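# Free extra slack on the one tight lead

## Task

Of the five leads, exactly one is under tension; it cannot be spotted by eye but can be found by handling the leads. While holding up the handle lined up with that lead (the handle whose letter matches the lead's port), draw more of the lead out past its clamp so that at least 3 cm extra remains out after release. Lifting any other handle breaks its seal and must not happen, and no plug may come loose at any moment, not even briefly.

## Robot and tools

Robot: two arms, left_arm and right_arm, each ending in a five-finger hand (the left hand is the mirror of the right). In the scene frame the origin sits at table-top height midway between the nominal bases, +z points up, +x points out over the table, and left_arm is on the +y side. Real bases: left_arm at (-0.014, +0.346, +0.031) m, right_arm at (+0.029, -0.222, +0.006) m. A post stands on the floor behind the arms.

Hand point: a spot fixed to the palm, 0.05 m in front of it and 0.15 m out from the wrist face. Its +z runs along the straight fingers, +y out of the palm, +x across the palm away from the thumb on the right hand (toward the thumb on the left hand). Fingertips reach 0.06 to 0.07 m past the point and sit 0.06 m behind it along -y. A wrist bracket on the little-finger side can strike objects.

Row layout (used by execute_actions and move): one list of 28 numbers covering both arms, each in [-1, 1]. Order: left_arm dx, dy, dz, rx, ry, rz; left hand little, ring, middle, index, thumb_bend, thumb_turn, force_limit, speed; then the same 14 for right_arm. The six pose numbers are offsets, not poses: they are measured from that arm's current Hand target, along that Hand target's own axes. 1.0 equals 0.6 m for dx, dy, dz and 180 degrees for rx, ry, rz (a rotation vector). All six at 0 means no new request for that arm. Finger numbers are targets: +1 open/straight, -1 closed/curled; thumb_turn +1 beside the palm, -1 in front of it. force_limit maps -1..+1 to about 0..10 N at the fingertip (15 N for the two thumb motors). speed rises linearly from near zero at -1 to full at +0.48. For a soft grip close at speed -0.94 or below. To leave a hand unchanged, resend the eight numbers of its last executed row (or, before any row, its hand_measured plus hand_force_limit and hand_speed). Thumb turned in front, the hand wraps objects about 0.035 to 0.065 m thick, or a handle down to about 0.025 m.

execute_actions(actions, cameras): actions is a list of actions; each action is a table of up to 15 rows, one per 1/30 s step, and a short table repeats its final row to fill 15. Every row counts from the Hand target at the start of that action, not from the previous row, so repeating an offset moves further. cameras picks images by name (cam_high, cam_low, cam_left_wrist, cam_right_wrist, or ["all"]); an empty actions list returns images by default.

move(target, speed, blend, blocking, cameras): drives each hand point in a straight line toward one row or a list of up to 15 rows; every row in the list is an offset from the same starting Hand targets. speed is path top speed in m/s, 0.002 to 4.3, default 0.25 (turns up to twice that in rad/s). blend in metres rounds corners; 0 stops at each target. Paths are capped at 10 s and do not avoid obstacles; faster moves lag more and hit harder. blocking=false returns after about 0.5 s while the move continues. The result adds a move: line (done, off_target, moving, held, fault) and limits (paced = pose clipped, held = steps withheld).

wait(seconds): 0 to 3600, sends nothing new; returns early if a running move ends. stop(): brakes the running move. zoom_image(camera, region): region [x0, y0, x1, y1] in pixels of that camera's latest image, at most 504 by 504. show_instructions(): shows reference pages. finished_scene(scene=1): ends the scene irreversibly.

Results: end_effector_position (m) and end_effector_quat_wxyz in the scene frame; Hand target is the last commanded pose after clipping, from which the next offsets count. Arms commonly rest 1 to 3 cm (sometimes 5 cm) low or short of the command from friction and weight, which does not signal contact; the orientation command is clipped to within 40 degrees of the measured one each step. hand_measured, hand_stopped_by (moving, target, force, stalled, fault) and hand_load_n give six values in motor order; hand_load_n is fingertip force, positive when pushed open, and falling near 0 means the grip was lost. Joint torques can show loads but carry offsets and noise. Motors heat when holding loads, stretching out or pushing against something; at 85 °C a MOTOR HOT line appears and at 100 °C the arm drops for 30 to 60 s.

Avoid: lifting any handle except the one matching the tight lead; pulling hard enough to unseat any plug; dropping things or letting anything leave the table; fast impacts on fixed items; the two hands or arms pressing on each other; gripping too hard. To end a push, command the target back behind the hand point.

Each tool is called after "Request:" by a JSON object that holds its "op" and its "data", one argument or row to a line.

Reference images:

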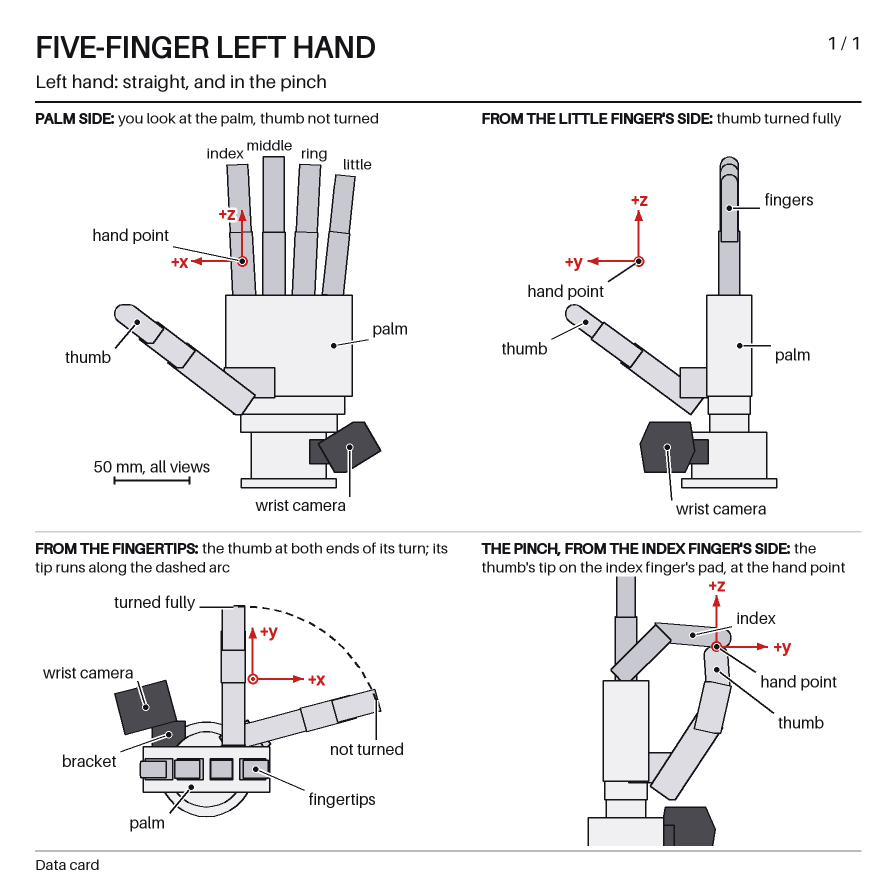

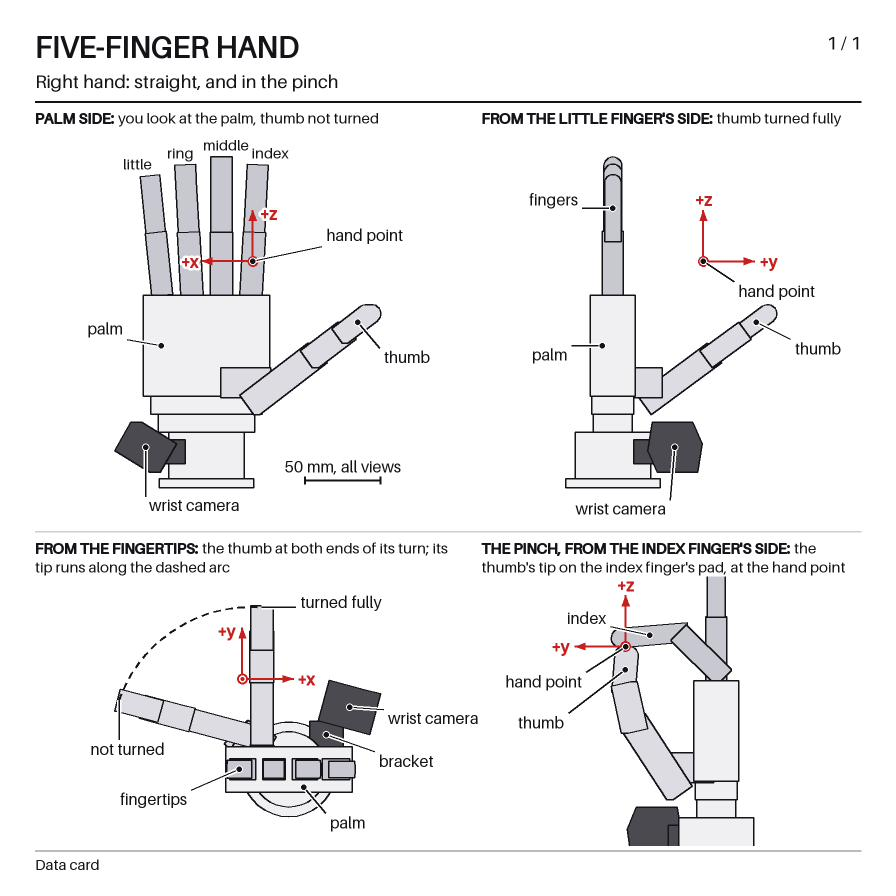

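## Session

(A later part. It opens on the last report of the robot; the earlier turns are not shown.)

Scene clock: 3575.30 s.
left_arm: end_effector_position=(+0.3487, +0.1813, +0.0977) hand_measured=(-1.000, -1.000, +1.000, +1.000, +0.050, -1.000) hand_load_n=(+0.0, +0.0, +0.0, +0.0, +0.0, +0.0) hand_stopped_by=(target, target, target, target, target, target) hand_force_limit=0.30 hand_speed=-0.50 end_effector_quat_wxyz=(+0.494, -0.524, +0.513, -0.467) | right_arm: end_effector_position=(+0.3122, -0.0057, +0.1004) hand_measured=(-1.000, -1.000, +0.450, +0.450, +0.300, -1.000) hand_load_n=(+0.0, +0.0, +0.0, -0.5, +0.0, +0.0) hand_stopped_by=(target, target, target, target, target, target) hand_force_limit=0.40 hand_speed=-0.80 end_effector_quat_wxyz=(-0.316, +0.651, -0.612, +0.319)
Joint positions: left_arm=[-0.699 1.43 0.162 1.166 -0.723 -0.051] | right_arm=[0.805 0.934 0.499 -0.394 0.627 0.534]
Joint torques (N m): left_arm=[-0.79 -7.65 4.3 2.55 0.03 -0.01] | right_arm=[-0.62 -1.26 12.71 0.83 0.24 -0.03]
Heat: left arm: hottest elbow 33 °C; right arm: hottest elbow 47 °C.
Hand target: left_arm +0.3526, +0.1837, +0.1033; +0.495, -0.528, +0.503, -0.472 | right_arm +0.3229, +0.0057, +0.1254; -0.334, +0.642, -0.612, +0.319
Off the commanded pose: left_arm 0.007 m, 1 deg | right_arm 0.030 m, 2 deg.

Request:
{"op": "move", "data": {
  "target": [-0.0012, -0.001, 0.0335, 0, 0, 0, -1, -1, 1, 1, 0.05, -1, 0.3, -0.5, 0, 0, 0, 0, 0, 0, -1, -1, 0.45, 0.45, 0.3, -1, 0.4, -0.8],
  "speed": 0.03,
  "cameras": ["cam_left_wrist"]
}}

Request:
{"op": "zoom_image", "data": {
  "camera": "cam_left_wrist",
  "region": [150, 150, 280, 280]
}}

Scene clock: 3581.63 s.
left_arm: end_effector_position=(+0.3609, +0.1860, +0.0949) hand_measured=(-1.000, -1.000, +1.000, +1.000, +0.050, -1.000) hand_load_n=(+0.0, +0.0, +0.0, +0.0, +0.0, +0.0) hand_stopped_by=(target, target, target, target, target, target) hand_force_limit=0.30 hand_speed=-0.50 end_effector_quat_wxyz=(+0.490, -0.526, +0.516, -0.466) | right_arm: end_effector_position=(+0.3122, -0.0057, +0.1004) hand_measured=(-1.000, -1.000, +0.450, +0.450, +0.300, -1.000) hand_load_n=(+0.0, +0.0, +0.0, +0.0, +0.0, +0.0) hand_stopped_by=(target, target, target, target, target, target) hand_force_limit=0.40 hand_speed=-0.80 end_effector_quat_wxyz=(-0.316, +0.651, -0.612, +0.319)
Joint positions: left_arm=[-0.646 1.453 0.18 1.166 -0.666 -0.051] | right_arm=[0.805 0.934 0.499 -0.394 0.627 0.534]
Joint torques (N m): left_arm=[-0.56 -6.65 6.13 2.76 0.05 0.05] | right_arm=[-0.5 -1.26 12.71 0.84 0.24 -0.03]
Heat: left arm: hottest elbow 33 °C; right arm: hottest elbow 47 °C.
Hand target: left_arm +0.3727, +0.1853, +0.1027; +0.495, -0.528, +0.503, -0.472 | right_arm +0.3229, +0.0057, +0.1254; -0.334, +0.642, -0.612, +0.319
Off the commanded pose: left_arm 0.014 m, 2 deg | right_arm 0.030 m, 2 deg.
move: off_target (left_arm)
cam_left_wrist: T_world_to_cam=[[0.06996, -0.24085, 0.96804, -0.07481], [-0.48893, -0.85414, -0.17718, 0.35552], [0.86951, -0.46091, -0.17751, -0.09888]] pos_world=[0.26504, 0.24007, 0.11786]

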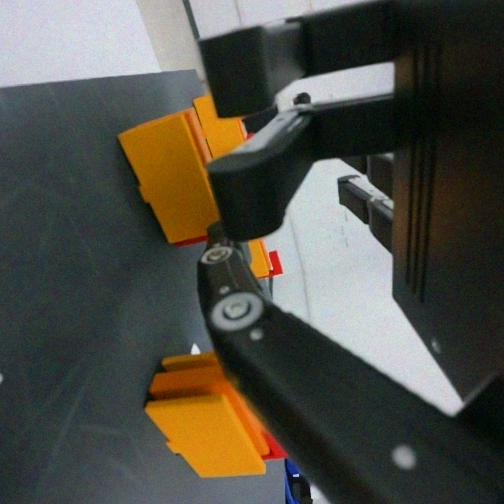

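Scaled by 3.877.

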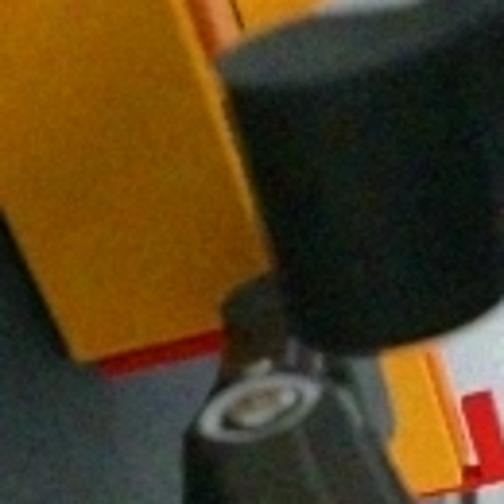

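Request:
{"op": "execute_actions", "data": {
  "actions": [
    [[0.0233, -0.01, -0.0047, 0, 0, 0, -1, -1, 1, 1, 0.05, -1, 0.3, -0.5, 0, 0, 0, 0, 0, 0, -1, -1, 0.45, 0.45, 0.3, -1, 0.4, -0.8]]
  ]
}}

Scene clock: 3587.73 s.
left_arm: end_effector_position=(+0.3651, +0.1835, +0.0987) hand_measured=(-1.000, -1.000, +1.000, +1.000, +0.050, -1.000) hand_load_n=(+0.0, +0.0, +0.0, +0.0, +0.0, +0.0) hand_stopped_by=(target, target, target, target, target, target) hand_force_limit=0.30 hand_speed=-0.50 end_effector_quat_wxyz=(+0.498, -0.531, +0.510, -0.458) | right_arm: end_effector_position=(+0.3122, -0.0057, +0.1004) hand_measured=(-1.000, -1.000, +0.450, +0.450, +0.300, -1.000) hand_load_n=(+0.0, +0.0, +0.0, +0.0, +0.0, +0.0) hand_stopped_by=(target, target, target, target, target, target) hand_force_limit=0.40 hand_speed=-0.80 end_effector_quat_wxyz=(-0.316, +0.651, -0.612, +0.319)
Joint positions: left_arm=[-0.664 1.444 0.201 1.133 -0.71 -0.051] | right_arm=[0.805 0.934 0.499 -0.394 0.627 0.534]
Joint torques (N m): left_arm=[-3.02 -8.23 6.32 2.06 -0.23 -0.01] | right_arm=[-0.67 -1.32 12.7 0.84 0.25 -0.04]
Heat: left arm: hottest elbow 33 °C; right arm: hottest elbow 47 °C.
Hand target: left_arm +0.3709, +0.1713, +0.1089; +0.495, -0.528, +0.503, -0.472 | right_arm +0.3229, +0.0057, +0.1254; -0.334, +0.642, -0.612, +0.319
Off the commanded pose: left_arm 0.017 m, 2 deg | right_arm 0.030 m, 2 deg.

Request:
{"op": "execute_actions", "data": {
  "actions": [
    [[0.0007, 0, 0.0135, 0, 0, 0, -1, -1, 1, 1, 0.05, -1, 0.3, -0.5, 0, 0, 0, 0, 0, 0, -1, -1, 0.45, 0.45, 0.3, -1, 0.4, -0.8]]
  ],
  "cameras": ["cam_left_wrist"]
}}

Request:
{"op": "zoom_image", "data": {
  "camera": "cam_left_wrist",
  "region": [150, 150, 280, 280]
}}

Scene clock: 3594.37 s.
left_arm: end_effector_position=(+0.3703, +0.1766, +0.1034) hand_measured=(-1.000, -1.000, +1.000, +1.000, +0.050, -1.000) hand_load_n=(+0.0, +0.5, +0.0, +0.0, +0.0, +0.0) hand_stopped_by=(target, target, target, target, target, target) hand_force_limit=0.30 hand_speed=-0.50 end_effector_quat_wxyz=(+0.495, -0.527, +0.509, -0.467) | right_arm: end_effector_position=(+0.3122, -0.0057, +0.1004) hand_measured=(-1.000, -1.000, +0.450, +0.450, +0.300, -1.000) hand_load_n=(+0.0, +0.0, +0.0, +0.0, +0.0, +0.0) hand_stopped_by=(target, target, target, target, target, target) hand_force_limit=0.40 hand_speed=-0.80 end_effector_quat_wxyz=(-0.316, +0.651, -0.612, +0.319)
Joint positions: left_arm=[-0.664 1.446 0.217 1.133 -0.696 -0.051] | right_arm=[0.805 0.934 0.499 -0.394 0.627 0.534]
Joint torques (N m): left_arm=[-1.55 -7.06 6.5 2.18 0.05 0.02] | right_arm=[-0.56 -1.2 12.71 0.83 0.25 -0.03]
Heat: left arm: hottest elbow 33 °C; right arm: hottest elbow 47 °C.
Hand target: left_arm +0.3790, +0.1713, +0.1083; +0.495, -0.528, +0.503, -0.472 | right_arm +0.3229, +0.0057, +0.1254; -0.334, +0.642, -0.612, +0.319
Off the commanded pose: left_arm 0.011 m, 1 deg | right_arm 0.030 m, 2 deg.
cam_left_wrist: T_world_to_cam=[[0.06195, -0.23558, 0.96988, -0.08414], [-0.47589, -0.86114, -0.17877, 0.35017], [0.87732, -0.45048, -0.16546, -0.11578]] pos_world=[0.27343, 0.22957, 0.12505]

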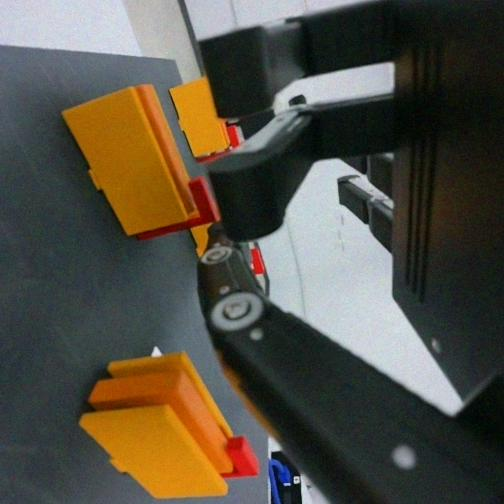

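Scaled by 3.877.

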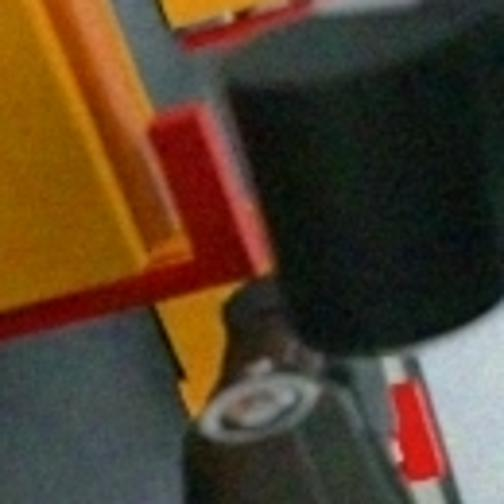

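Request:
{"op": "move", "data": {
  "target": [
    [-0.0, -0.055, -0.02, 0, 0, 0, -1, -1, 1, 1, 0.05, -1, 0.3, -0.5, 0, 0, 0, 0, 0, 0, -1, -1, 0.45, 0.45, 0.3, -1, 0.4, -0.8],
    [-0.045, -0.058, -0.018, 0.028, 0, 0, -1, 0.5, 0.5, 0.5, 0.3, -1, 0.3, -0.5, 0, 0, 0, 0, 0, 0, -1, -1, 0.45, 0.45, 0.3, -1, 0.4, -0.8]
  ],
  "speed": 0.06,
  "cameras": ["cam_left_wrist"]
}}

Scene clock: 3676.27 s.
left_arm: end_effector_position=(+0.3660, +0.1919, +0.1422) hand_measured=(-1.000, +0.500, +0.500, +0.500, +0.300, -1.000) hand_load_n=(+0.0, +0.0, +0.0, +0.0, +0.0, +0.0) hand_stopped_by=(target, target, target, target, target, target) hand_force_limit=0.30 hand_speed=-0.50 end_effector_quat_wxyz=(+0.510, -0.508, +0.485, -0.497) | right_arm: end_effector_position=(+0.3122, -0.0057, +0.1004) hand_measured=(-1.000, -1.000, +0.450, +0.450, +0.300, -1.000) hand_load_n=(+0.0, +0.0, +0.0, +0.0, +0.0, +0.0) hand_stopped_by=(target, target, target, target, target, target) hand_force_limit=0.40 hand_speed=-0.80 end_effector_quat_wxyz=(-0.316, +0.651, -0.612, +0.319)
Joint positions: left_arm=[-0.624 1.308 0.174 1.151 -0.646 0.001] | right_arm=[0.805 0.934 0.499 -0.394 0.627 0.534]
Joint torques (N m): left_arm=[-0.62 -5.66 5.37 3.06 0.12 0.22] | right_arm=[-0.44 -1.26 12.68 0.84 0.24 -0.04]
Heat: left arm: hottest elbow 33 °C; right arm: hottest elbow 48 °C.
Hand target: left_arm +0.3691, +0.1978, +0.1438; +0.517, -0.506, +0.482, -0.494 | right_arm +0.3229, +0.0057, +0.1254; -0.334, +0.642, -0.612, +0.319
Off the commanded pose: left_arm 0.007 m, 1 deg | right_arm 0.030 m, 2 deg.
move: done
cam_left_wrist: T_world_to_cam=[[-0.0265, -0.21923, 0.97531, -0.08943], [-0.46918, -0.85879, -0.20578, 0.36915], [0.88271, -0.46305, -0.0801, -0.11046]] pos_world=[0.26833, 0.24627, 0.15434]

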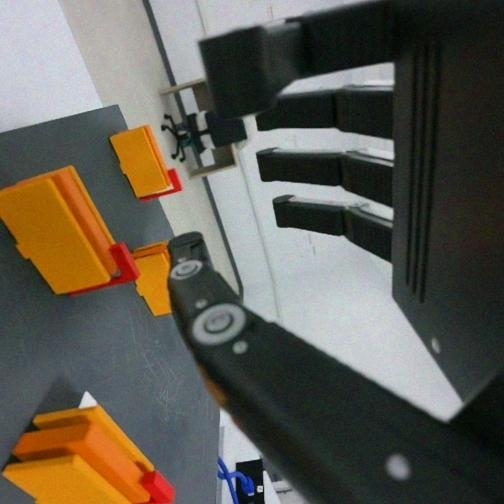

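Request:
{"op": "move", "data": {
  "target": [-0.0106, 0.048, -0.0055, 0, 0, 0, -1, 0.5, 0.5, 0.5, 0.3, -1, 0.3, -0.5, 0, 0, 0, 0, 0, 0, -1, -1, 0.45, 0.45, 0.3, -1, 0.4, -0.8],
  "speed": 0.05,
  "cameras": ["cam_left_wrist"]
}}

Scene clock: 3682.10 s.
left_arm: end_effector_position=(+0.3637, +0.1971, +0.1123) hand_measured=(-1.000, +0.500, +0.500, +0.500, +0.300, -1.000) hand_load_n=(+0.0, +0.0, +0.0, +0.0, +0.0, +0.0) hand_stopped_by=(target, target, target, target, target, target) hand_force_limit=0.30 hand_speed=-0.50 end_effector_quat_wxyz=(+0.509, -0.507, +0.487, -0.496) | right_arm: end_effector_position=(+0.3122, -0.0057, +0.1004) hand_measured=(-1.000, -1.000, +0.450, +0.450, +0.300, -1.000) hand_load_n=(+0.0, +0.0, +0.0, +0.0, +0.0, +0.0) hand_stopped_by=(target, target, target, target, target, target) hand_force_limit=0.40 hand_speed=-0.80 end_effector_quat_wxyz=(-0.316, +0.651, -0.612, +0.319)
Joint positions: left_arm=[-0.61 1.514 0.148 1.38 -0.631 0.001] | right_arm=[0.805 0.934 0.499 -0.394 0.627 0.534]
Joint torques (N m): left_arm=[-0.38 -7.12 3.33 3.08 0.12 0.21] | right_arm=[-0.56 -1.38 12.71 0.8 0.24 -0.04]
Heat: left arm: hottest elbow 33 °C; right arm: hottest elbow 48 °C.
Hand target: left_arm +0.3663, +0.2040, +0.1150; +0.517, -0.506, +0.482, -0.494 | right_arm +0.3229, +0.0057, +0.1254; -0.334, +0.642, -0.612, +0.319
Off the commanded pose: left_arm 0.008 m, 1 deg | right_arm 0.030 m, 2 deg.
move: done
cam_left_wrist: T_world_to_cam=[[-0.02477, -0.2209, 0.97498, -0.05946], [-0.4706, -0.85789, -0.20633, 0.3668], [0.882, -0.46393, -0.0827, -0.1077]] pos_world=[0.26613, 0.25157, 0.12474]

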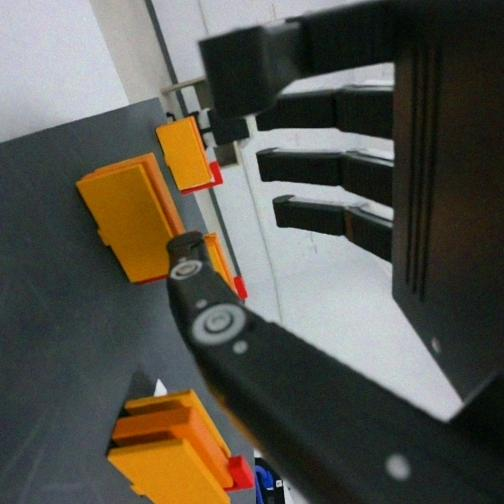

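Request:
{"op": "move", "data": {
  "target": [-0.0018, 0.0417, -0.0025, 0, 0, 0, -1, 0.5, 0.5, 0.5, 0.3, -1, 0.3, -0.5, 0, 0, 0, 0, 0, 0, -1, -1, 0.45, 0.45, 0.3, -1, 0.4, -0.8],
  "speed": 0.04,
  "cameras": ["cam_left_wrist"]
}}

Scene clock: 3688.27 s.
left_arm: end_effector_position=(+0.3629, +0.1982, +0.0875) hand_measured=(-1.000, +0.500, +0.500, +0.500, +0.300, -1.000) hand_load_n=(+0.0, +0.0, +0.0, +0.0, +0.0, +0.0) hand_stopped_by=(target, target, target, target, target, target) hand_force_limit=0.30 hand_speed=-0.50 end_effector_quat_wxyz=(+0.509, -0.508, +0.491, -0.492) | right_arm: end_effector_position=(+0.3122, -0.0057, +0.1004) hand_measured=(-1.000, -1.000, +0.450, +0.450, +0.300, -1.000) hand_load_n=(+0.0, +0.0, +0.0, +0.0, +0.0, +0.0) hand_stopped_by=(target, target, target, target, target, target) hand_force_limit=0.40 hand_speed=-0.80 end_effector_quat_wxyz=(-0.316, +0.651, -0.612, +0.319)
Joint positions: left_arm=[-0.608 1.691 0.148 1.546 -0.63 0.001] | right_arm=[0.805 0.934 0.499 -0.394 0.627 0.534]
Joint torques (N m): left_arm=[-0.38 -8.23 1.81 3.06 0.12 0.15] | right_arm=[-0.62 -1.38 12.7 0.83 0.24 -0.04]
Heat: left arm: hottest elbow 33 °C; right arm: hottest elbow 48 °C.
Hand target: left_arm +0.3654, +0.2050, +0.0899; +0.517, -0.506, +0.482, -0.494 | right_arm +0.3229, +0.0057, +0.1254; -0.334, +0.642, -0.612, +0.319
Off the commanded pose: left_arm 0.008 m, 1 deg | right_arm 0.030 m, 2 deg.
joint sent to its limit (left arm) — joint 4 (wrist pitch), upper limit. The joint targets still meet the commanded pose.
move: done
cam_left_wrist: T_world_to_cam=[[-0.01548, -0.22715, 0.97374, -0.03703], [-0.47222, -0.85674, -0.20736, 0.36262], [0.88134, -0.46303, -0.094, -0.10753]] pos_world=[0.26543, 0.25247, 0.10115]

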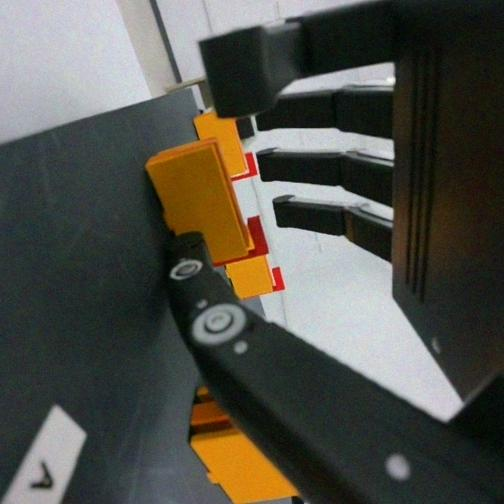

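Request:
{"op": "execute_actions", "data": {
  "actions": [
    [[0,0,0,0,0,0,-1,-0.3,-0.3,-0.3,0.3,-1,-0.2,-0.9,0,0,0,0,0,0,-1,-1,0.45,0.45,0.3,-1,0.4,-0.8]],
    [[0,0,0,0,0,0,-1,-0.3,-0.3,-0.3,0.3,-1,-0.2,-0.9,0,0,0,0,0,0,-1,-1,0.45,0.45,0.3,-1,0.4,-0.8]],
    [[0,0,0,0,0,0,-1,-0.3,-0.3,-0.3,0.3,-1,-0.2,-0.9,0,0,0,0,0,0,-1,-1,0.45,0.45,0.3,-1,0.4,-0.8]],
    [[0,0,0,0,0,0,-1,-0.3,-0.3,-0.3,0.3,-1,-0.2,-0.9,0,0,0,0,0,0,-1,-1,0.45,0.45,0.3,-1,0.4,-0.8]]
  ],
  "cameras": ["cam_left_wrist"]
}}

Scene clock: 3699.37 s.
left_arm: end_effector_position=(+0.3686, +0.1989, +0.0902) hand_measured=(-1.000, -0.150, -0.132, -0.140, +0.302, -1.000) hand_load_n=(+0.0, +7.0, +1.5, +5.0, +4.5, +0.0) hand_stopped_by=(target, force, force, force, target, target) hand_force_limit=-0.20 hand_speed=-0.90 end_effector_quat_wxyz=(+0.512, -0.509, +0.484, -0.495) | right_arm: end_effector_position=(+0.3122, -0.0057, +0.1004) hand_measured=(-1.000, -1.000, +0.450, +0.450, +0.300, -1.000) hand_load_n=(+0.0, +0.0, +0.0, +0.0, +0.0, +0.0) hand_stopped_by=(target, target, target, target, target, target) hand_force_limit=0.40 hand_speed=-0.80 end_effector_quat_wxyz=(-0.316, +0.651, -0.612, +0.319)
Joint positions: left_arm=[-0.597 1.695 0.16 1.551 -0.627 0.001] | right_arm=[0.805 0.934 0.499 -0.394 0.627 0.534]
Joint torques (N m): left_arm=[-1.26 -8.76 0.95 2.85 0.03 0.15] | right_arm=[-0.62 -1.26 12.7 0.83 0.24 -0.04]
Heat: left arm: hottest elbow 32 °C; right arm: hottest elbow 48 °C.
Hand target: left_arm +0.3653, +0.2050, +0.0898; +0.517, -0.506, +0.482, -0.494 | right_arm +0.3229, +0.0057, +0.1254; -0.334, +0.642, -0.612, +0.319
Off the commanded pose: left_arm 0.007 m, 1 deg | right_arm 0.030 m, 2 deg.
joint sent to its limit (left arm) — joint 4 (wrist pitch), upper limit. The joint targets still meet the commanded pose.
cam_left_wrist: T_world_to_cam=[[-0.02392, -0.22048, 0.9751, -0.03783], [-0.46317, -0.86194, -0.20625, 0.3642], [0.88595, -0.45657, -0.0815, -0.11609]] pos_world=[0.27063, 0.25257, 0.10254]

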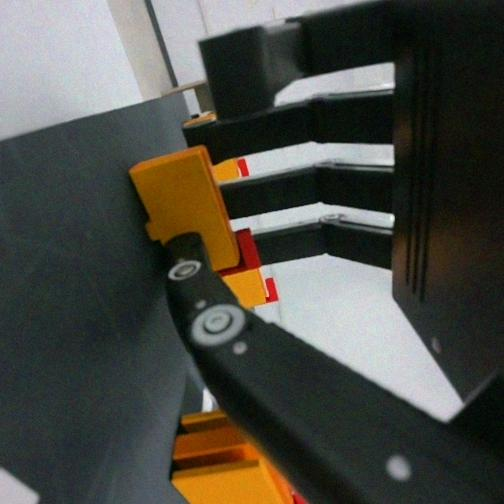

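Request:
{"op": "zoom_image", "data": {
  "camera": "cam_left_wrist",
  "region": [110, 80, 300, 320]
}}

Scaled by 2.100.

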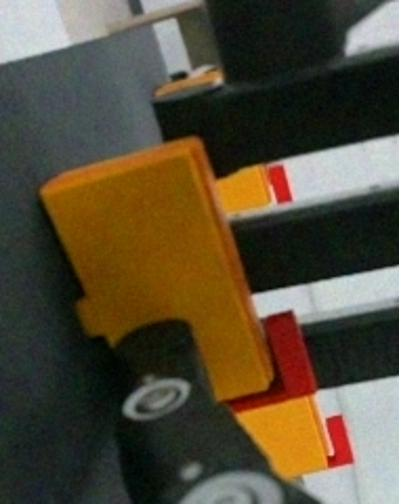

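Request:
{"op": "execute_actions", "data": {
  "actions": [
    [[0,0,0,0,0,0,-1,0.2,0.2,0.2,0.3,-1,-0.2,-0.6,0,0,0,0,0,0,-1,-1,0.45,0.45,0.3,-1,0.4,-0.8]],
    [[-0.0103,0,0.0005,0,0,0,-1,0.2,0.2,0.2,0.3,-1,-0.2,-0.6,0,0,0,0,0,0,-1,-1,0.45,0.45,0.3,-1,0.4,-0.8]]
  ]
}}

Scene clock: 3716.13 s.
left_arm: end_effector_position=(+0.3633, +0.2047, +0.0861) hand_measured=(-1.000, +0.200, +0.200, +0.200, +0.300, -1.000) hand_load_n=(+0.0, +0.0, +0.0, +0.0, +0.0, +0.0) hand_stopped_by=(target, target, target, target, target, target) hand_force_limit=-0.20 hand_speed=-0.60 end_effector_quat_wxyz=(+0.509, -0.509, +0.491, -0.491) | right_arm: end_effector_position=(+0.3122, -0.0057, +0.1004) hand_measured=(-1.000, -1.000, +0.450, +0.450, +0.300, -1.000) hand_load_n=(+0.0, +0.0, +0.0, +0.0, +0.0, +0.0) hand_stopped_by=(target, target, target, target, target, target) hand_force_limit=0.40 hand_speed=-0.80 end_effector_quat_wxyz=(-0.316, +0.651, -0.612, +0.319)
Joint positions: left_arm=[-0.583 1.695 0.141 1.554 -0.606 0.001] | right_arm=[0.805 0.934 0.499 -0.394 0.627 0.534]
Joint torques (N m): left_arm=[-0.44 -9 1.61 2.78 0.11 0.13] | right_arm=[-0.5 -1.32 12.7 0.8 0.25 -0.03]
Heat: left arm: hottest elbow 32 °C; right arm: hottest elbow 48 °C.
Hand target: left_arm +0.3653, +0.2113, +0.0897; +0.517, -0.506, +0.482, -0.494 | right_arm +0.3229, +0.0057, +0.1254; -0.334, +0.642, -0.612, +0.319
Off the commanded pose: left_arm 0.008 m, 2 deg | right_arm 0.030 m, 2 deg.
joint sent to its limit (left arm) — joint 4 (wrist pitch), upper limit. The joint targets still meet the commanded pose.

Request:
{"op": "execute_actions", "data": {
  "actions": [
    [[0.012,0,-0.0005,0,0,0,-1,0.2,0.2,0.2,0.3,-1,-0.2,-0.6,0,0,0,0,0,0,-1,-1,0.45,0.45,0.3,-1,0.4,-0.8]]
  ]
}}

Scene clock: 3721.77 s.
left_arm: end_effector_position=(+0.3638, +0.2088, +0.0861) hand_measured=(-1.000, +0.200, +0.200, +0.200, +0.300, -1.000) hand_load_n=(+0.0, +0.0, +0.0, +0.0, +0.0, +0.0) hand_stopped_by=(target, target, target, target, target, target) hand_force_limit=-0.20 hand_speed=-0.60 end_effector_quat_wxyz=(+0.514, -0.514, +0.486, -0.485) | right_arm: end_effector_position=(+0.3122, -0.0057, +0.1004) hand_measured=(-1.000, -1.000, +0.450, +0.450, +0.300, -1.000) hand_load_n=(+0.0, +0.0, +0.0, +0.0, +0.0, +0.0) hand_stopped_by=(target, target, target, target, target, target) hand_force_limit=0.40 hand_speed=-0.80 end_effector_quat_wxyz=(-0.316, +0.651, -0.612, +0.319)
Joint positions: left_arm=[-0.583 1.695 0.141 1.554 -0.627 0.001] | right_arm=[0.805 0.934 0.499 -0.394 0.627 0.534]
Joint torques (N m): left_arm=[-2.61 -8.35 2.4 2.76 -0.15 0.14] | right_arm=[-0.44 -1.26 12.71 0.81 0.25 -0.04]
Heat: left arm: hottest elbow 32 °C; right arm: hottest elbow 48 °C.
Hand target: left_arm +0.3653, +0.2041, +0.0898; +0.518, -0.506, +0.482, -0.494 | right_arm +0.3229, +0.0057, +0.1254; -0.334, +0.642, -0.612, +0.319
Off the commanded pose: left_arm 0.006 m, 1 deg | right_arm 0.030 m, 2 deg.
joint sent to its limit (left arm) — joint 4 (wrist pitch), upper limit. The joint targets still meet the commanded pose.

Request:
{"op": "execute_actions", "data": {
  "actions": [
    [[0.009,0,-0.0005,0,0,0,-1,0.2,0.2,0.2,0.3,-1,-0.2,-0.6,0,0,0,0,0,0,-1,-1,0.45,0.45,0.3,-1,0.4,-0.8]]
  ]
}}

Scene clock: 3727.77 s.
left_arm: end_effector_position=(+0.3625, +0.2073, +0.0863) hand_measured=(-1.000, +0.200, +0.200, +0.200, +0.300, -1.000) hand_load_n=(-0.5, +0.0, +0.0, +0.0, +0.0, +0.0) hand_stopped_by=(target, target, target, target, target, target) hand_force_limit=-0.20 hand_speed=-0.60 end_effector_quat_wxyz=(+0.515, -0.515, +0.484, -0.484) | right_arm: end_effector_position=(+0.3122, -0.0057, +0.1004) hand_measured=(-1.000, -1.000, +0.450, +0.450, +0.300, -1.000) hand_load_n=(+0.0, +0.0, +0.0, -0.5, +0.0, +0.0) hand_stopped_by=(target, target, target, target, target, target) hand_force_limit=0.40 hand_speed=-0.80 end_effector_quat_wxyz=(-0.316, +0.651, -0.612, +0.319)
Joint positions: left_arm=[-0.597 1.695 0.141 1.554 -0.647 0.001] | right_arm=[0.805 0.934 0.499 -0.394 0.627 0.534]
Joint torques (N m): left_arm=[-3.19 -7.88 2.95 2.77 -0.15 0.16] | right_arm=[-0.5 -1.32 12.71 0.8 0.25 -0.04]
Motor temperatures (°C): left_arm=[29 26 31 24 25 27] | right_arm=[27 27 49 24 26 27]
Heat: left arm: hottest elbow 31 °C; right arm: hottest elbow 49 °C.
Hand target: left_arm +0.3654, +0.1985, +0.0898; +0.517, -0.506, +0.482, -0.494 | right_arm +0.3229, +0.0057, +0.1254; -0.334, +0.642, -0.612, +0.319
Off the commanded pose: left_arm 0.010 m, 2 deg | right_arm 0.030 m, 2 deg.
joint sent to its limit (left arm) — joint 4 (wrist pitch), upper limit. The joint targets still meet the commanded pose.

Request:
{"op": "execute_actions", "data": {
  "actions": [
    [[0.009,0,-0.0005,0,0,0,-1,0.2,0.2,0.2,0.3,-1,-0.2,-0.6,0,0,0,0,0,0,-1,-1,0.45,0.45,0.3,-1,0.4,-0.8]]
  ],
  "cameras": ["cam_left_wrist"]
}}

Scene clock: 3731.43 s.
left_arm: end_effector_position=(+0.3628, +0.2010, +0.0874) hand_measured=(-1.000, +0.200, +0.200, +0.200, +0.300, -1.000) hand_load_n=(+0.0, +0.0, +0.0, -0.5, +0.0, +0.0) hand_stopped_by=(target, target, target, target, target, target) hand_force_limit=-0.20 hand_speed=-0.60 end_effector_quat_wxyz=(+0.515, -0.514, +0.483, -0.487) | right_arm: end_effector_position=(+0.3122, -0.0057, +0.1004) hand_measured=(-1.000, -1.000, +0.450, +0.450, +0.300, -1.000) hand_load_n=(+0.0, +0.0, +0.0, +0.0, +0.0, +0.0) hand_stopped_by=(target, target, target, target, target, target) hand_force_limit=0.40 hand_speed=-0.80 end_effector_quat_wxyz=(-0.316, +0.651, -0.612, +0.319)
Joint positions: left_arm=[-0.618 1.698 0.15 1.554 -0.667 0.001] | right_arm=[0.805 0.934 0.499 -0.394 0.627 0.534]
Joint torques (N m): left_arm=[-3.08 -7.77 2.92 2.74 -0.15 0.18] | right_arm=[-0.5 -1.26 12.72 0.83 0.24 -0.04]
Heat: left arm: hottest elbow 31 °C; right arm: hottest elbow 49 °C.
Hand target: left_arm +0.3653, +0.1932, +0.0898; +0.517, -0.506, +0.482, -0.494 | right_arm +0.3229, +0.0057, +0.1254; -0.334, +0.642, -0.612, +0.319
Off the commanded pose: left_arm 0.009 m, 1 deg | right_arm 0.030 m, 2 deg.
joint sent to its limit (left arm) — joint 4 (wrist pitch), upper limit. The joint targets still meet the commanded pose.
cam_left_wrist: T_world_to_cam=[[-0.01182, -0.22573, 0.97412, -0.03796], [-0.44868, -0.86941, -0.20691, 0.35902], [0.89361, -0.43952, -0.091, -0.11558]] pos_world=[0.26392, 0.25277, 0.10075]

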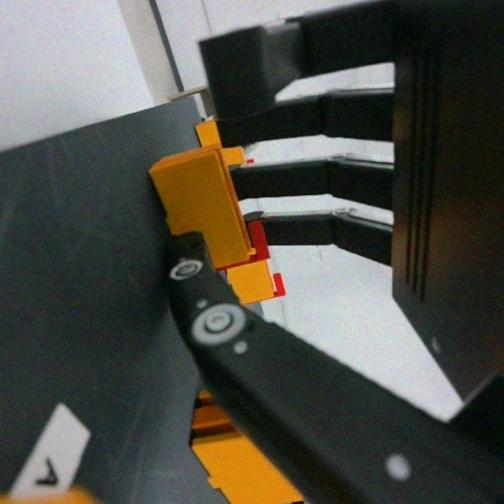

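Request:
{"op": "execute_actions", "data": {
  "actions": [
    [[0,0,0,0,0,0,-1,-0.31,-0.31,-0.31,0.3,-1,-0.2,-0.9,0,0,0,0,0,0,-1,-1,0.45,0.45,0.3,-1,0.4,-0.8]],
    [[0,0,0,0,0,0,-1,-0.31,-0.31,-0.31,0.3,-1,-0.2,-0.9,0,0,0,0,0,0,-1,-1,0.45,0.45,0.3,-1,0.4,-0.8]],
    [[0,0,0,0,0,0,-1,-0.31,-0.31,-0.31,0.3,-1,-0.2,-0.9,0,0,0,0,0,0,-1,-1,0.45,0.45,0.3,-1,0.4,-0.8]],
    [[0,0,0,0,0,0,-1,-0.31,-0.31,-0.31,0.3,-1,-0.2,-0.9,0,0,0,0,0,0,-1,-1,0.45,0.45,0.3,-1,0.4,-0.8]],
    [[0,0,0,0,0,0,-1,-0.31,-0.31,-0.31,-0.15,-1,0,-0.9,0,0,0,0,0,0,-1,-1,0.45,0.45,0.3,-1,0.4,-0.8]],
    [[0,0,0,0,0,0,-1,-0.31,-0.31,-0.31,-0.15,-1,0,-0.9,0,0,0,0,0,0,-1,-1,0.45,0.45,0.3,-1,0.4,-0.8]],
    [[0,0,0,0,0,0,-1,-0.31,-0.31,-0.31,-0.15,-1,0,-0.9,0,0,0,0,0,0,-1,-1,0.45,0.45,0.3,-1,0.4,-0.8]]
  ],
  "cameras": ["cam_left_wrist"]
}}

Request:
{"op": "zoom_image", "data": {
  "camera": "cam_left_wrist",
  "region": [110, 80, 300, 320]
}}

Scene clock: 3743.57 s.
left_arm: end_effector_position=(+0.3697, +0.1986, +0.0906) hand_measured=(-1.000, -0.114, -0.124, -0.134, +0.264, -1.000) hand_load_n=(+0.0, +1.0, +4.5, +5.0, +7.5, +0.0) hand_stopped_by=(target, force, force, force, force, target) hand_force_limit=0.00 hand_speed=-0.90 end_effector_quat_wxyz=(+0.520, -0.514, +0.477, -0.487) | right_arm: end_effector_position=(+0.3122, -0.0057, +0.1004) hand_measured=(-1.000, -1.000, +0.450, +0.450, +0.300, -1.000) hand_load_n=(+0.0, +0.0, +0.0, +0.0, +0.0, +0.0) hand_stopped_by=(target, target, target, target, target, target) hand_force_limit=0.40 hand_speed=-0.80 end_effector_quat_wxyz=(-0.316, +0.651, -0.612, +0.319)
Joint positions: left_arm=[-0.618 1.702 0.17 1.554 -0.676 0.009] | right_arm=[0.805 0.934 0.499 -0.394 0.627 0.534]
Joint torques (N m): left_arm=[-3.02 -8.35 1.51 2.74 0.31 0.1] | right_arm=[-0.56 -1.26 12.72 0.81 0.25 -0.04]
Heat: left arm: hottest elbow 31 °C; right arm: hottest elbow 49 °C.
Hand target: left_arm +0.3653, +0.1932, +0.0898; +0.517, -0.506, +0.482, -0.494 | right_arm +0.3229, +0.0057, +0.1254; -0.334, +0.642, -0.612, +0.319
Off the commanded pose: left_arm 0.007 m, 1 deg | right_arm 0.030 m, 2 deg.
joint sent to its limit (left arm) — joint 4 (wrist pitch), upper limit. The joint targets still meet the commanded pose.
cam_left_wrist: T_world_to_cam=[[-0.02133, -0.22506, 0.97411, -0.0382], [-0.4381, -0.8737, -0.21146, 0.35798], [0.89867, -0.43127, -0.07996, -0.12708]] pos_world=[0.27022, 0.24937, 0.10274]

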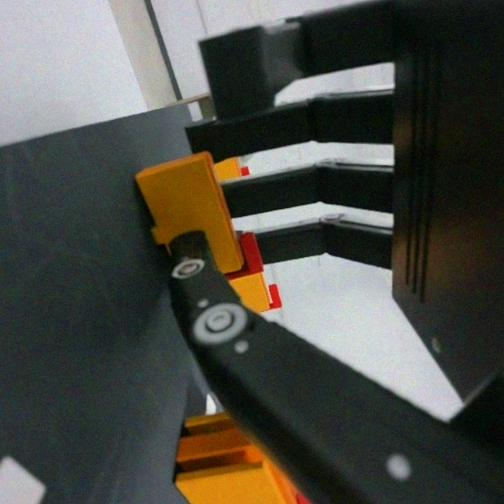

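Scaled by 2.100.

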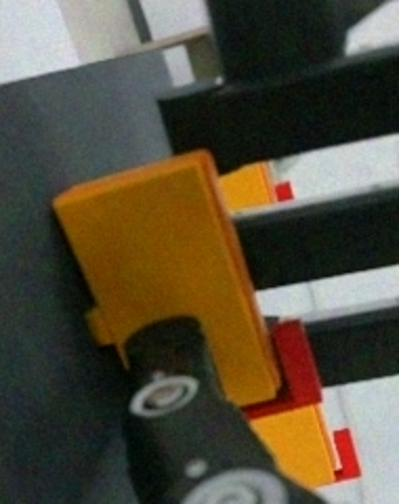

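Request:
{"op": "execute_actions", "data": {
  "actions": [
    [[0,0,0,0,0,0,-1,-0.55,-0.55,-0.55,-0.15,-1,0.6,-0.88,0,0,0,0,0,0,-1,-1,0.45,0.45,0.3,-1,0.4,-0.8]],
    [[0,0,0,0,0,0,-1,-0.55,-0.55,-0.55,-0.15,-1,0.6,-0.88,0,0,0,0,0,0,-1,-1,0.45,0.45,0.3,-1,0.4,-0.8]],
    [[0,0,0,0,0,0,-1,-0.55,-0.55,-0.55,-0.3,-1,0.6,-0.88,0,0,0,0,0,0,-1,-1,0.45,0.45,0.3,-1,0.4,-0.8]],
    [[0,0,0,0,0,0,-1,-0.55,-0.55,-0.55,-0.3,-1,0.6,-0.88,0,0,0,0,0,0,-1,-1,0.45,0.45,0.3,-1,0.4,-0.8]]
  ]
}}

Scene clock: 3750.37 s.
left_arm: end_effector_position=(+0.3701, +0.1985, +0.0906) hand_measured=(-1.000, -0.144, -0.140, -0.150, +0.260, -1.000) hand_load_n=(+0.0, +10.0, +9.0, +9.5, +11.0, +0.0) hand_stopped_by=(target, force, force, force, force, target) hand_force_limit=0.60 hand_speed=-0.88 end_effector_quat_wxyz=(+0.521, -0.513, +0.477, -0.487) | right_arm: end_effector_position=(+0.3122, -0.0057, +0.1004) hand_measured=(-1.000, -1.000, +0.450, +0.450, +0.300, -1.000) hand_load_n=(+0.0, +0.0, +0.0, +0.0, +0.0, +0.0) hand_stopped_by=(target, target, target, target, target, target) hand_force_limit=0.40 hand_speed=-0.80 end_effector_quat_wxyz=(-0.316, +0.651, -0.612, +0.319)
Joint positions: left_arm=[-0.618 1.702 0.171 1.554 -0.677 0.011] | right_arm=[0.805 0.934 0.499 -0.394 0.627 0.534]
Joint torques (N m): left_arm=[-3.02 -8.47 1.42 2.73 0.32 0.08] | right_arm=[-0.44 -1.32 12.71 0.84 0.25 -0.03]
Heat: left arm: hottest elbow 31 °C; right arm: hottest elbow 49 °C.
Hand target: left_arm +0.3653, +0.1932, +0.0898; +0.517, -0.506, +0.482, -0.494 | right_arm +0.3229, +0.0057, +0.1254; -0.334, +0.642, -0.612, +0.319
Off the commanded pose: left_arm 0.007 m, 1 deg | right_arm 0.030 m, 2 deg.
joint sent to its limit (left arm) — joint 4 (wrist pitch), upper limit. The joint targets still meet the commanded pose.

Request:
{"op": "execute_actions", "data": {
  "actions": [],
  "cameras": ["cam_left_wrist", "cam_high"]
}}

Request:
{"op": "zoom_image", "data": {
  "camera": "cam_left_wrist",
  "region": [120, 140, 290, 310]
}}

Request:
{"op": "zoom_image", "data": {
  "camera": "cam_high",
  "region": [290, 110, 390, 240]
}}

Scene clock: 3769.67 s.
left_arm: end_effector_position=(+0.3701, +0.1985, +0.0906) hand_measured=(-1.000, -0.144, -0.140, -0.150, +0.260, -1.000) hand_load_n=(+0.0, +10.0, +9.0, +9.5, +11.0, +0.0) hand_stopped_by=(target, force, force, force, force, target) hand_force_limit=0.60 hand_speed=-0.88 end_effector_quat_wxyz=(+0.521, -0.513, +0.477, -0.487) | right_arm: end_effector_position=(+0.3122, -0.0057, +0.1004) hand_measured=(-1.000, -1.000, +0.450, +0.450, +0.300, -1.000) hand_load_n=(+0.0, +0.0, +0.0, +0.0, +0.0, +0.0) hand_stopped_by=(target, target, target, target, target, target) hand_force_limit=0.40 hand_speed=-0.80 end_effector_quat_wxyz=(-0.316, +0.651, -0.612, +0.319)
Joint positions: left_arm=[-0.618 1.702 0.171 1.554 -0.677 0.011] | right_arm=[0.805 0.934 0.499 -0.394 0.627 0.534]
Joint velocities: within noise
Joint torques (N m): left_arm=[-3.02 -8.47 1.44 2.73 0.32 0.07] | right_arm=[-0.56 -1.2 12.72 0.84 0.24 -0.02]
Motor temperatures (°C): left_arm=[29 26 31 24 25 27] | right_arm=[27 27 49 24 26 27]
Heat: left arm: hottest elbow 31 °C; right arm: hottest elbow 49 °C.
Hand target: left_arm +0.3653, +0.1932, +0.0898; +0.517, -0.506, +0.482, -0.494 | right_arm +0.3229, +0.0057, +0.1254; -0.334, +0.642, -0.612, +0.319
Off the commanded pose: left_arm 0.007 m, 1 deg | right_arm 0.030 m, 2 deg.
camera_calibration:
cam_left_wrist: T_world_to_cam=[[-0.02173, -0.22727, 0.97359, -0.0376], [-0.43765, -0.87339, -0.21365, 0.35808], [0.89888, -0.43073, -0.08049, -0.12752]] pos_world=[0.27052, 0.24927, 0.10284]
Images, in order (width x height): cam_high 504x504, cam_left_wrist 504x504.

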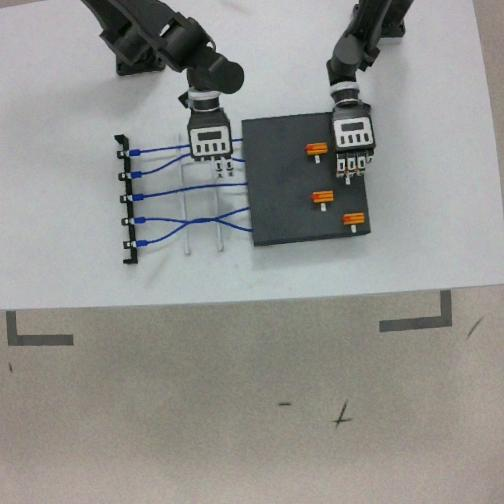

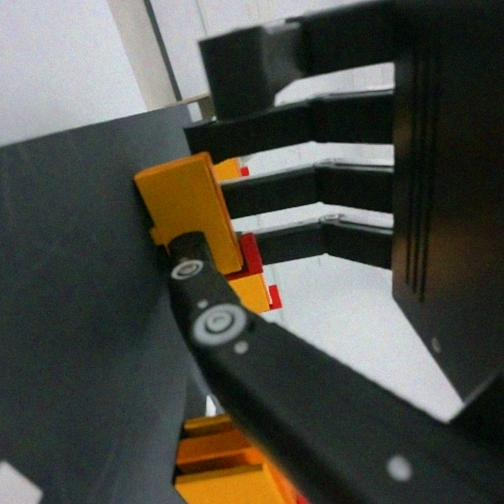

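Scaled by 2.965.

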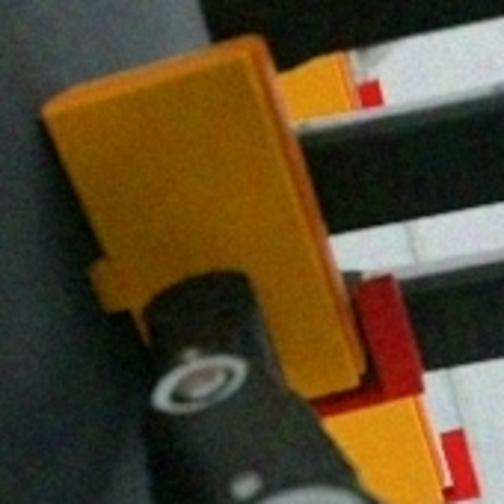

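Scaled by 3.877.

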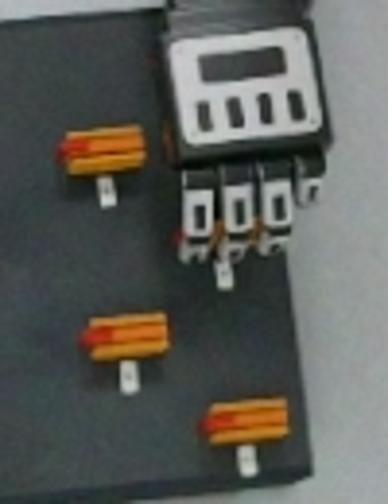

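Request:
{"op": "execute_actions", "data": {
  "actions": [
    [[0,0,0,0,0,0,-1,0.1,0.1,0.1,0.3,-1,-0.2,-0.7,0,0,0,0,0,0,-1,-1,0.45,0.45,0.3,-1,0.4,-0.8]],
    [[0,0,-0.005,0,0,0,-1,0.5,0.5,0.5,0.3,-1,-0.2,-0.6,0,0,0,0,0,0,-1,-1,0.45,0.45,0.3,-1,0.4,-0.8]],
    [[0,0,0,0,0,0,-1,0.5,0.5,0.5,0.3,-1,-0.2,-0.6,0,0,0,0,0,0,-1,-1,0.45,0.45,0.3,-1,0.4,-0.8]]
  ]
}}

Request:
{"op": "move", "data": {
  "target": [
    [-0.005, -0.058, -0.003, 0, 0, 0, -1, 0.5, 0.5, 0.5, 0.3, -1, 0.3, -0.5, 0, 0, 0, 0, 0, 0, -1, -1, 0.45, 0.45, 0.3, -1, 0.4, -0.8],
    [-0.01, -0.055, -0.003, -0.05, 0, 0, -1, 0.5, 0.5, 0.5, 0.3, -1, 0.3, -0.5, 0, 0, 0, 0, 0, 0, -1, -1, 0.45, 0.45, 0.3, -1, 0.4, -0.8]
  ],
  "speed": 0.06,
  "cameras": ["cam_left_wrist"]
}}

Scene clock: 3808.60 s.
left_arm: end_effector_position=(+0.3663, +0.1983, +0.0885) hand_measured=(-1.000, +0.500, +0.500, +0.500, +0.300, -1.000) hand_load_n=(+0.0, +0.0, +0.0, +0.0, +0.5, +0.0) hand_stopped_by=(target, target, target, target, target, target) hand_force_limit=-0.20 hand_speed=-0.60 end_effector_quat_wxyz=(+0.519, -0.512, +0.482, -0.486) | right_arm: end_effector_position=(+0.3122, -0.0057, +0.1004) hand_measured=(-1.000, -1.000, +0.450, +0.450, +0.300, -1.000) hand_load_n=(+0.0, +0.0, +0.0, +0.0, +0.0, +0.0) hand_stopped_by=(target, target, target, target, target, target) hand_force_limit=0.40 hand_speed=-0.80 end_effector_quat_wxyz=(-0.316, +0.651, -0.612, +0.319)
Joint positions: left_arm=[-0.623 1.702 0.162 1.554 -0.674 0.011] | right_arm=[0.805 0.934 0.499 -0.394 0.627 0.534]
Joint torques (N m): left_arm=[-3.19 -8.64 1.54 2.73 -0.15 0.06] | right_arm=[-0.56 -1.26 12.71 0.8 0.25 -0.04]
Heat: left arm: hottest elbow 31 °C; right arm: hottest elbow 49 °C.
Hand target: left_arm +0.3623, +0.1932, +0.0897; +0.517, -0.506, +0.482, -0.494 | right_arm +0.3229, +0.0057, +0.1254; -0.334, +0.642, -0.612, +0.319
Off the commanded pose: left_arm 0.007 m, 1 deg | right_arm 0.030 m, 2 deg.
joint sent to its limit (left arm) — joint 4 (wrist pitch), upper limit. The joint targets still meet the commanded pose.

Scene clock: 3811.43 s.
left_arm: end_effector_position=(+0.3445, +0.2024, +0.1067) hand_measured=(-1.000, +0.500, +0.500, +0.500, +0.300, -1.000) hand_load_n=(+0.0, +0.0, +0.0, +0.0, +0.0, +0.0) hand_stopped_by=(target, target, target, target, target, target) hand_force_limit=0.30 hand_speed=-0.50 end_effector_quat_wxyz=(-0.475, +0.538, -0.538, +0.442) | right_arm: end_effector_position=(+0.3122, -0.0057, +0.1004) hand_measured=(-1.000, -1.000, +0.450, +0.450, +0.300, -1.000) hand_load_n=(+0.0, +0.0, +0.0, +0.0, +0.0, +0.0) hand_stopped_by=(target, target, target, target, target, target) hand_force_limit=0.40 hand_speed=-0.80 end_effector_quat_wxyz=(-0.316, +0.651, -0.612, +0.319)
Joint positions: left_arm=[-0.616 1.175 0.162 0.815 -0.63 -0.082] | right_arm=[0.805 0.934 0.499 -0.394 0.627 0.534]
Joint torques (N m): left_arm=[-0.5 -5.77 9.05 2.09 0 -0.12] | right_arm=[-0.44 -1.38 12.71 0.84 0.25 -0.03]
Heat: left arm: hottest elbow 31 °C; right arm: hottest elbow 49 °C.
Hand target: left_arm +0.3594, +0.1990, +0.1227; -0.476, +0.545, -0.519, +0.455 | right_arm +0.3229, +0.0057, +0.1254; -0.334, +0.642, -0.612, +0.319
Off the commanded pose: left_arm 0.022 m, 3 deg | right_arm 0.030 m, 2 deg.
move: off_target (left_arm)
cam_left_wrist: T_world_to_cam=[[0.14181, -0.25732, 0.95586, -0.10123], [-0.50238, -0.85074, -0.15448, 0.36517], [0.85294, -0.4583, -0.24992, -0.06206]] pos_world=[0.25074, 0.25617, 0.13767]

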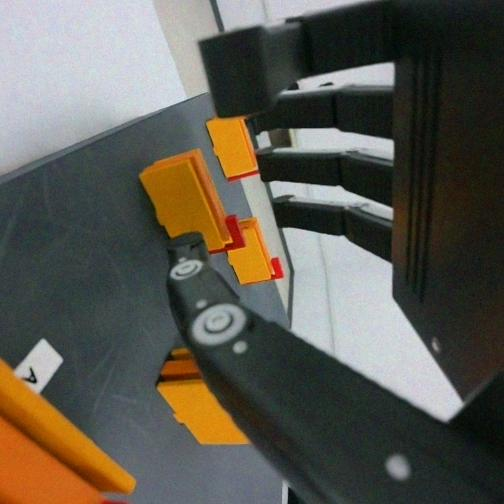

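Request:
{"op": "move", "data": {
  "target": [0.003, -0.008, 0.0295, 0, 0, 0, -1, 0.5, 0.5, 0.5, 0.3, -1, 0.3, -0.5, 0, 0, 0, 0, 0, 0, -1, -1, 0.45, 0.45, 0.3, -1, 0.4, -0.8],
  "speed": 0.05
}}

Scene clock: 3817.93 s.
left_arm: end_effector_position=(+0.3628, +0.2003, +0.1119) hand_measured=(-1.000, +0.500, +0.500, +0.500, +0.300, -1.000) hand_load_n=(+0.0, +0.0, +0.0, -0.5, +0.5, +0.0) hand_stopped_by=(target, target, target, target, target, target) hand_force_limit=0.30 hand_speed=-0.50 end_effector_quat_wxyz=(-0.473, +0.541, -0.535, +0.445) | right_arm: end_effector_position=(+0.3122, -0.0057, +0.1004) hand_measured=(-1.000, -1.000, +0.450, +0.450, +0.300, -1.000) hand_load_n=(+0.0, +0.0, +0.0, +0.0, +0.0, +0.0) hand_stopped_by=(target, target, target, target, target, target) hand_force_limit=0.40 hand_speed=-0.80 end_effector_quat_wxyz=(-0.316, +0.651, -0.612, +0.319)
Joint positions: left_arm=[-0.577 1.211 0.205 0.815 -0.592 -0.083] | right_arm=[0.805 0.934 0.499 -0.394 0.627 0.534]
Joint torques (N m): left_arm=[-0.56 -5.19 9.05 2.5 0 -0.03] | right_arm=[-0.56 -1.2 12.71 0.83 0.24 -0.04]
Heat: left arm: hottest elbow 31 °C; right arm: hottest elbow 49 °C.
Hand target: left_arm +0.3777, +0.1980, +0.1251; -0.476, +0.545, -0.519, +0.455 | right_arm +0.3229, +0.0057, +0.1254; -0.334, +0.642, -0.612, +0.319
Off the commanded pose: left_arm 0.020 m, 2 deg | right_arm 0.030 m, 2 deg.
move: off_target (left_arm)

Request:
{"op": "move", "data": {
  "target": [-0.001, 0.0462, 0.0062, 0, 0, 0, -1, 0.5, 0.5, 0.5, 0.3, -1, 0.3, -0.5, 0, 0, 0, 0, 0, 0, -1, -1, 0.45, 0.45, 0.3, -1, 0.4, -0.8],
  "speed": 0.04,
  "cameras": ["cam_left_wrist"]
}}

Scene clock: 3822.17 s.
left_arm: end_effector_position=(+0.3696, +0.1962, +0.0899) hand_measured=(-1.000, +0.500, +0.500, +0.500, +0.300, -1.000) hand_load_n=(+0.0, +0.0, +0.0, +0.0, +0.0, +0.0) hand_stopped_by=(target, target, target, target, target, target) hand_force_limit=0.30 hand_speed=-0.50 end_effector_quat_wxyz=(-0.473, +0.541, -0.534, +0.447) | right_arm: end_effector_position=(+0.3122, -0.0057, +0.1004) hand_measured=(-1.000, -1.000, +0.450, +0.450, +0.300, -1.000) hand_load_n=(+0.0, +0.0, +0.0, +0.0, +0.0, +0.0) hand_stopped_by=(target, target, target, target, target, target) hand_force_limit=0.40 hand_speed=-0.80 end_effector_quat_wxyz=(-0.316, +0.651, -0.612, +0.319)
Joint positions: left_arm=[-0.575 1.378 0.205 0.986 -0.59 -0.083] | right_arm=[0.805 0.934 0.499 -0.394 0.627 0.534]
Joint torques (N m): left_arm=[-0.44 -6.83 5.89 3.11 0.01 -0.02] | right_arm=[-0.56 -1.32 12.74 0.83 0.24 -0.03]
Heat: left arm: hottest elbow 31 °C; right arm: hottest elbow 49 °C.
Hand target: left_arm +0.3777, +0.1986, +0.0972; -0.476, +0.545, -0.519, +0.455 | right_arm +0.3229, +0.0057, +0.1254; -0.334, +0.642, -0.612, +0.319
Off the commanded pose: left_arm 0.011 m, 2 deg | right_arm 0.030 m, 2 deg.
move: off_target (left_arm)
cam_left_wrist: T_world_to_cam=[[0.13705, -0.24416, 0.96, -0.09154], [-0.50053, -0.85339, -0.14559, 0.36897], [0.8548, -0.46056, -0.23916, -0.09174]] pos_world=[0.27564, 0.25027, 0.11966]

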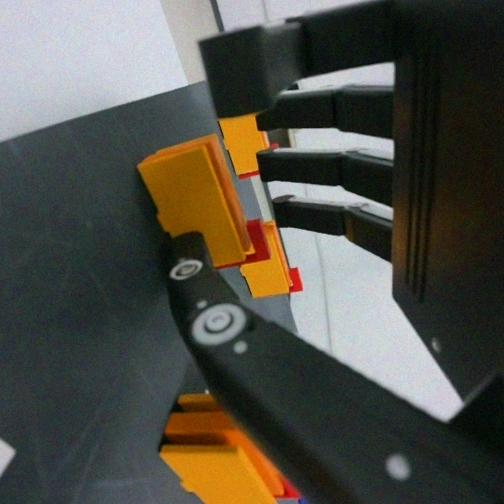

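Request:
{"op": "move", "data": {
  "target": [-0.0085, 0.0125, -0.0148, 0, 0, 0, -1, 0.5, 0.5, 0.5, 0.3, -1, 0.3, -0.5, 0, 0, 0, 0, 0, 0, -1, -1, 0.45, 0.45, 0.3, -1, 0.4, -0.8],
  "speed": 0.04,
  "cameras": ["cam_left_wrist"]
}}

Scene clock: 3826.73 s.
left_arm: end_effector_position=(+0.3641, +0.1997, +0.0880) hand_measured=(-1.000, +0.500, +0.500, +0.500, +0.300, -1.000) hand_load_n=(+0.0, +0.0, +0.0, +0.0, +0.0, +0.0) hand_stopped_by=(target, target, target, target, target, target) hand_force_limit=0.30 hand_speed=-0.50 end_effector_quat_wxyz=(-0.474, +0.540, -0.530, +0.451) | right_arm: end_effector_position=(+0.3122, -0.0057, +0.1004) hand_measured=(-1.000, -1.000, +0.450, +0.450, +0.300, -1.000) hand_load_n=(+0.0, +0.0, +0.0, +0.0, +0.0, +0.0) hand_stopped_by=(target, target, target, target, target, target) hand_force_limit=0.40 hand_speed=-0.80 end_effector_quat_wxyz=(-0.316, +0.651, -0.612, +0.319)
Joint positions: left_arm=[-0.575 1.387 0.183 1.029 -0.59 -0.083] | right_arm=[0.805 0.934 0.499 -0.394 0.627 0.534]
Joint torques (N m): left_arm=[-0.85 -6.36 5.05 3.14 -0.22 -0.04] | right_arm=[-0.5 -1.26 12.71 0.79 0.24 -0.03]
Heat: left arm: hottest elbow 31 °C; right arm: hottest elbow 49 °C.
Hand target: left_arm +0.3676, +0.2032, +0.0908; -0.476, +0.545, -0.519, +0.455 | right_arm +0.3229, +0.0057, +0.1254; -0.334, +0.642, -0.612, +0.319
Off the commanded pose: left_arm 0.006 m, 2 deg | right_arm 0.030 m, 2 deg.
move: done
cam_left_wrist: T_world_to_cam=[[0.12807, -0.23855, 0.96265, -0.08619], [-0.49917, -0.85424, -0.14527, 0.36845], [0.85699, -0.46192, -0.22848, -0.08727]] pos_world=[0.26974, 0.25387, 0.11656]

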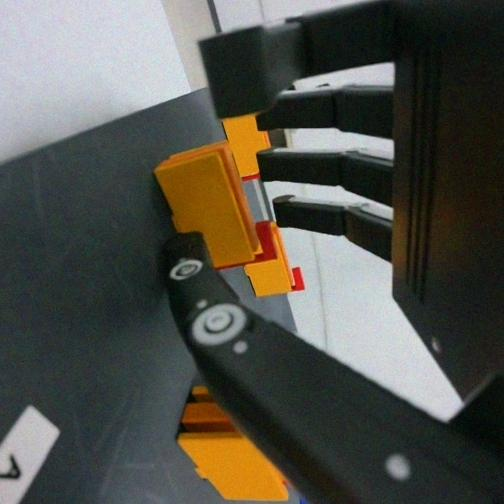

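Request:
{"op": "move", "data": {
  "target": [-0.002, 0.0103, -0.002, 0, 0, 0, -1, 0.5, 0.5, 0.5, 0.3, -1, 0.3, -0.5, 0, 0, 0, 0, 0, 0, -1, -1, 0.45, 0.45, 0.3, -1, 0.4, -0.8],
  "speed": 0.04
}}

Scene clock: 3831.00 s.
left_arm: end_effector_position=(+0.3638, +0.1999, +0.0841) hand_measured=(-1.000, +0.500, +0.500, +0.500, +0.300, -1.000) hand_load_n=(+0.0, +0.0, +0.0, +0.0, +0.0, +0.0) hand_stopped_by=(target, target, target, target, target, target) hand_force_limit=0.30 hand_speed=-0.50 end_effector_quat_wxyz=(-0.474, +0.540, -0.528, +0.453) | right_arm: end_effector_position=(+0.3122, -0.0057, +0.1004) hand_measured=(-1.000, -1.000, +0.450, +0.450, +0.300, -1.000) hand_load_n=(+0.0, +0.0, +0.0, +0.0, +0.0, +0.5) hand_stopped_by=(target, target, target, target, target, target) hand_force_limit=0.40 hand_speed=-0.80 end_effector_quat_wxyz=(-0.316, +0.651, -0.612, +0.319)
Joint positions: left_arm=[-0.575 1.422 0.178 1.075 -0.59 -0.083] | right_arm=[0.805 0.934 0.499 -0.394 0.627 0.534]
Joint torques (N m): left_arm=[-0.91 -6.48 4.29 3.07 -0.24 -0.04] | right_arm=[-0.5 -1.38 12.72 0.8 0.25 -0.04]
Heat: left arm: hottest elbow 31 °C; right arm: hottest elbow 49 °C.
Hand target: left_arm +0.3655, +0.2043, +0.0848; -0.476, +0.545, -0.519, +0.455 | right_arm +0.3229, +0.0057, +0.1254; -0.334, +0.642, -0.612, +0.319
Off the commanded pose: left_arm 0.005 m, 1 deg | right_arm 0.030 m, 2 deg.
move: done


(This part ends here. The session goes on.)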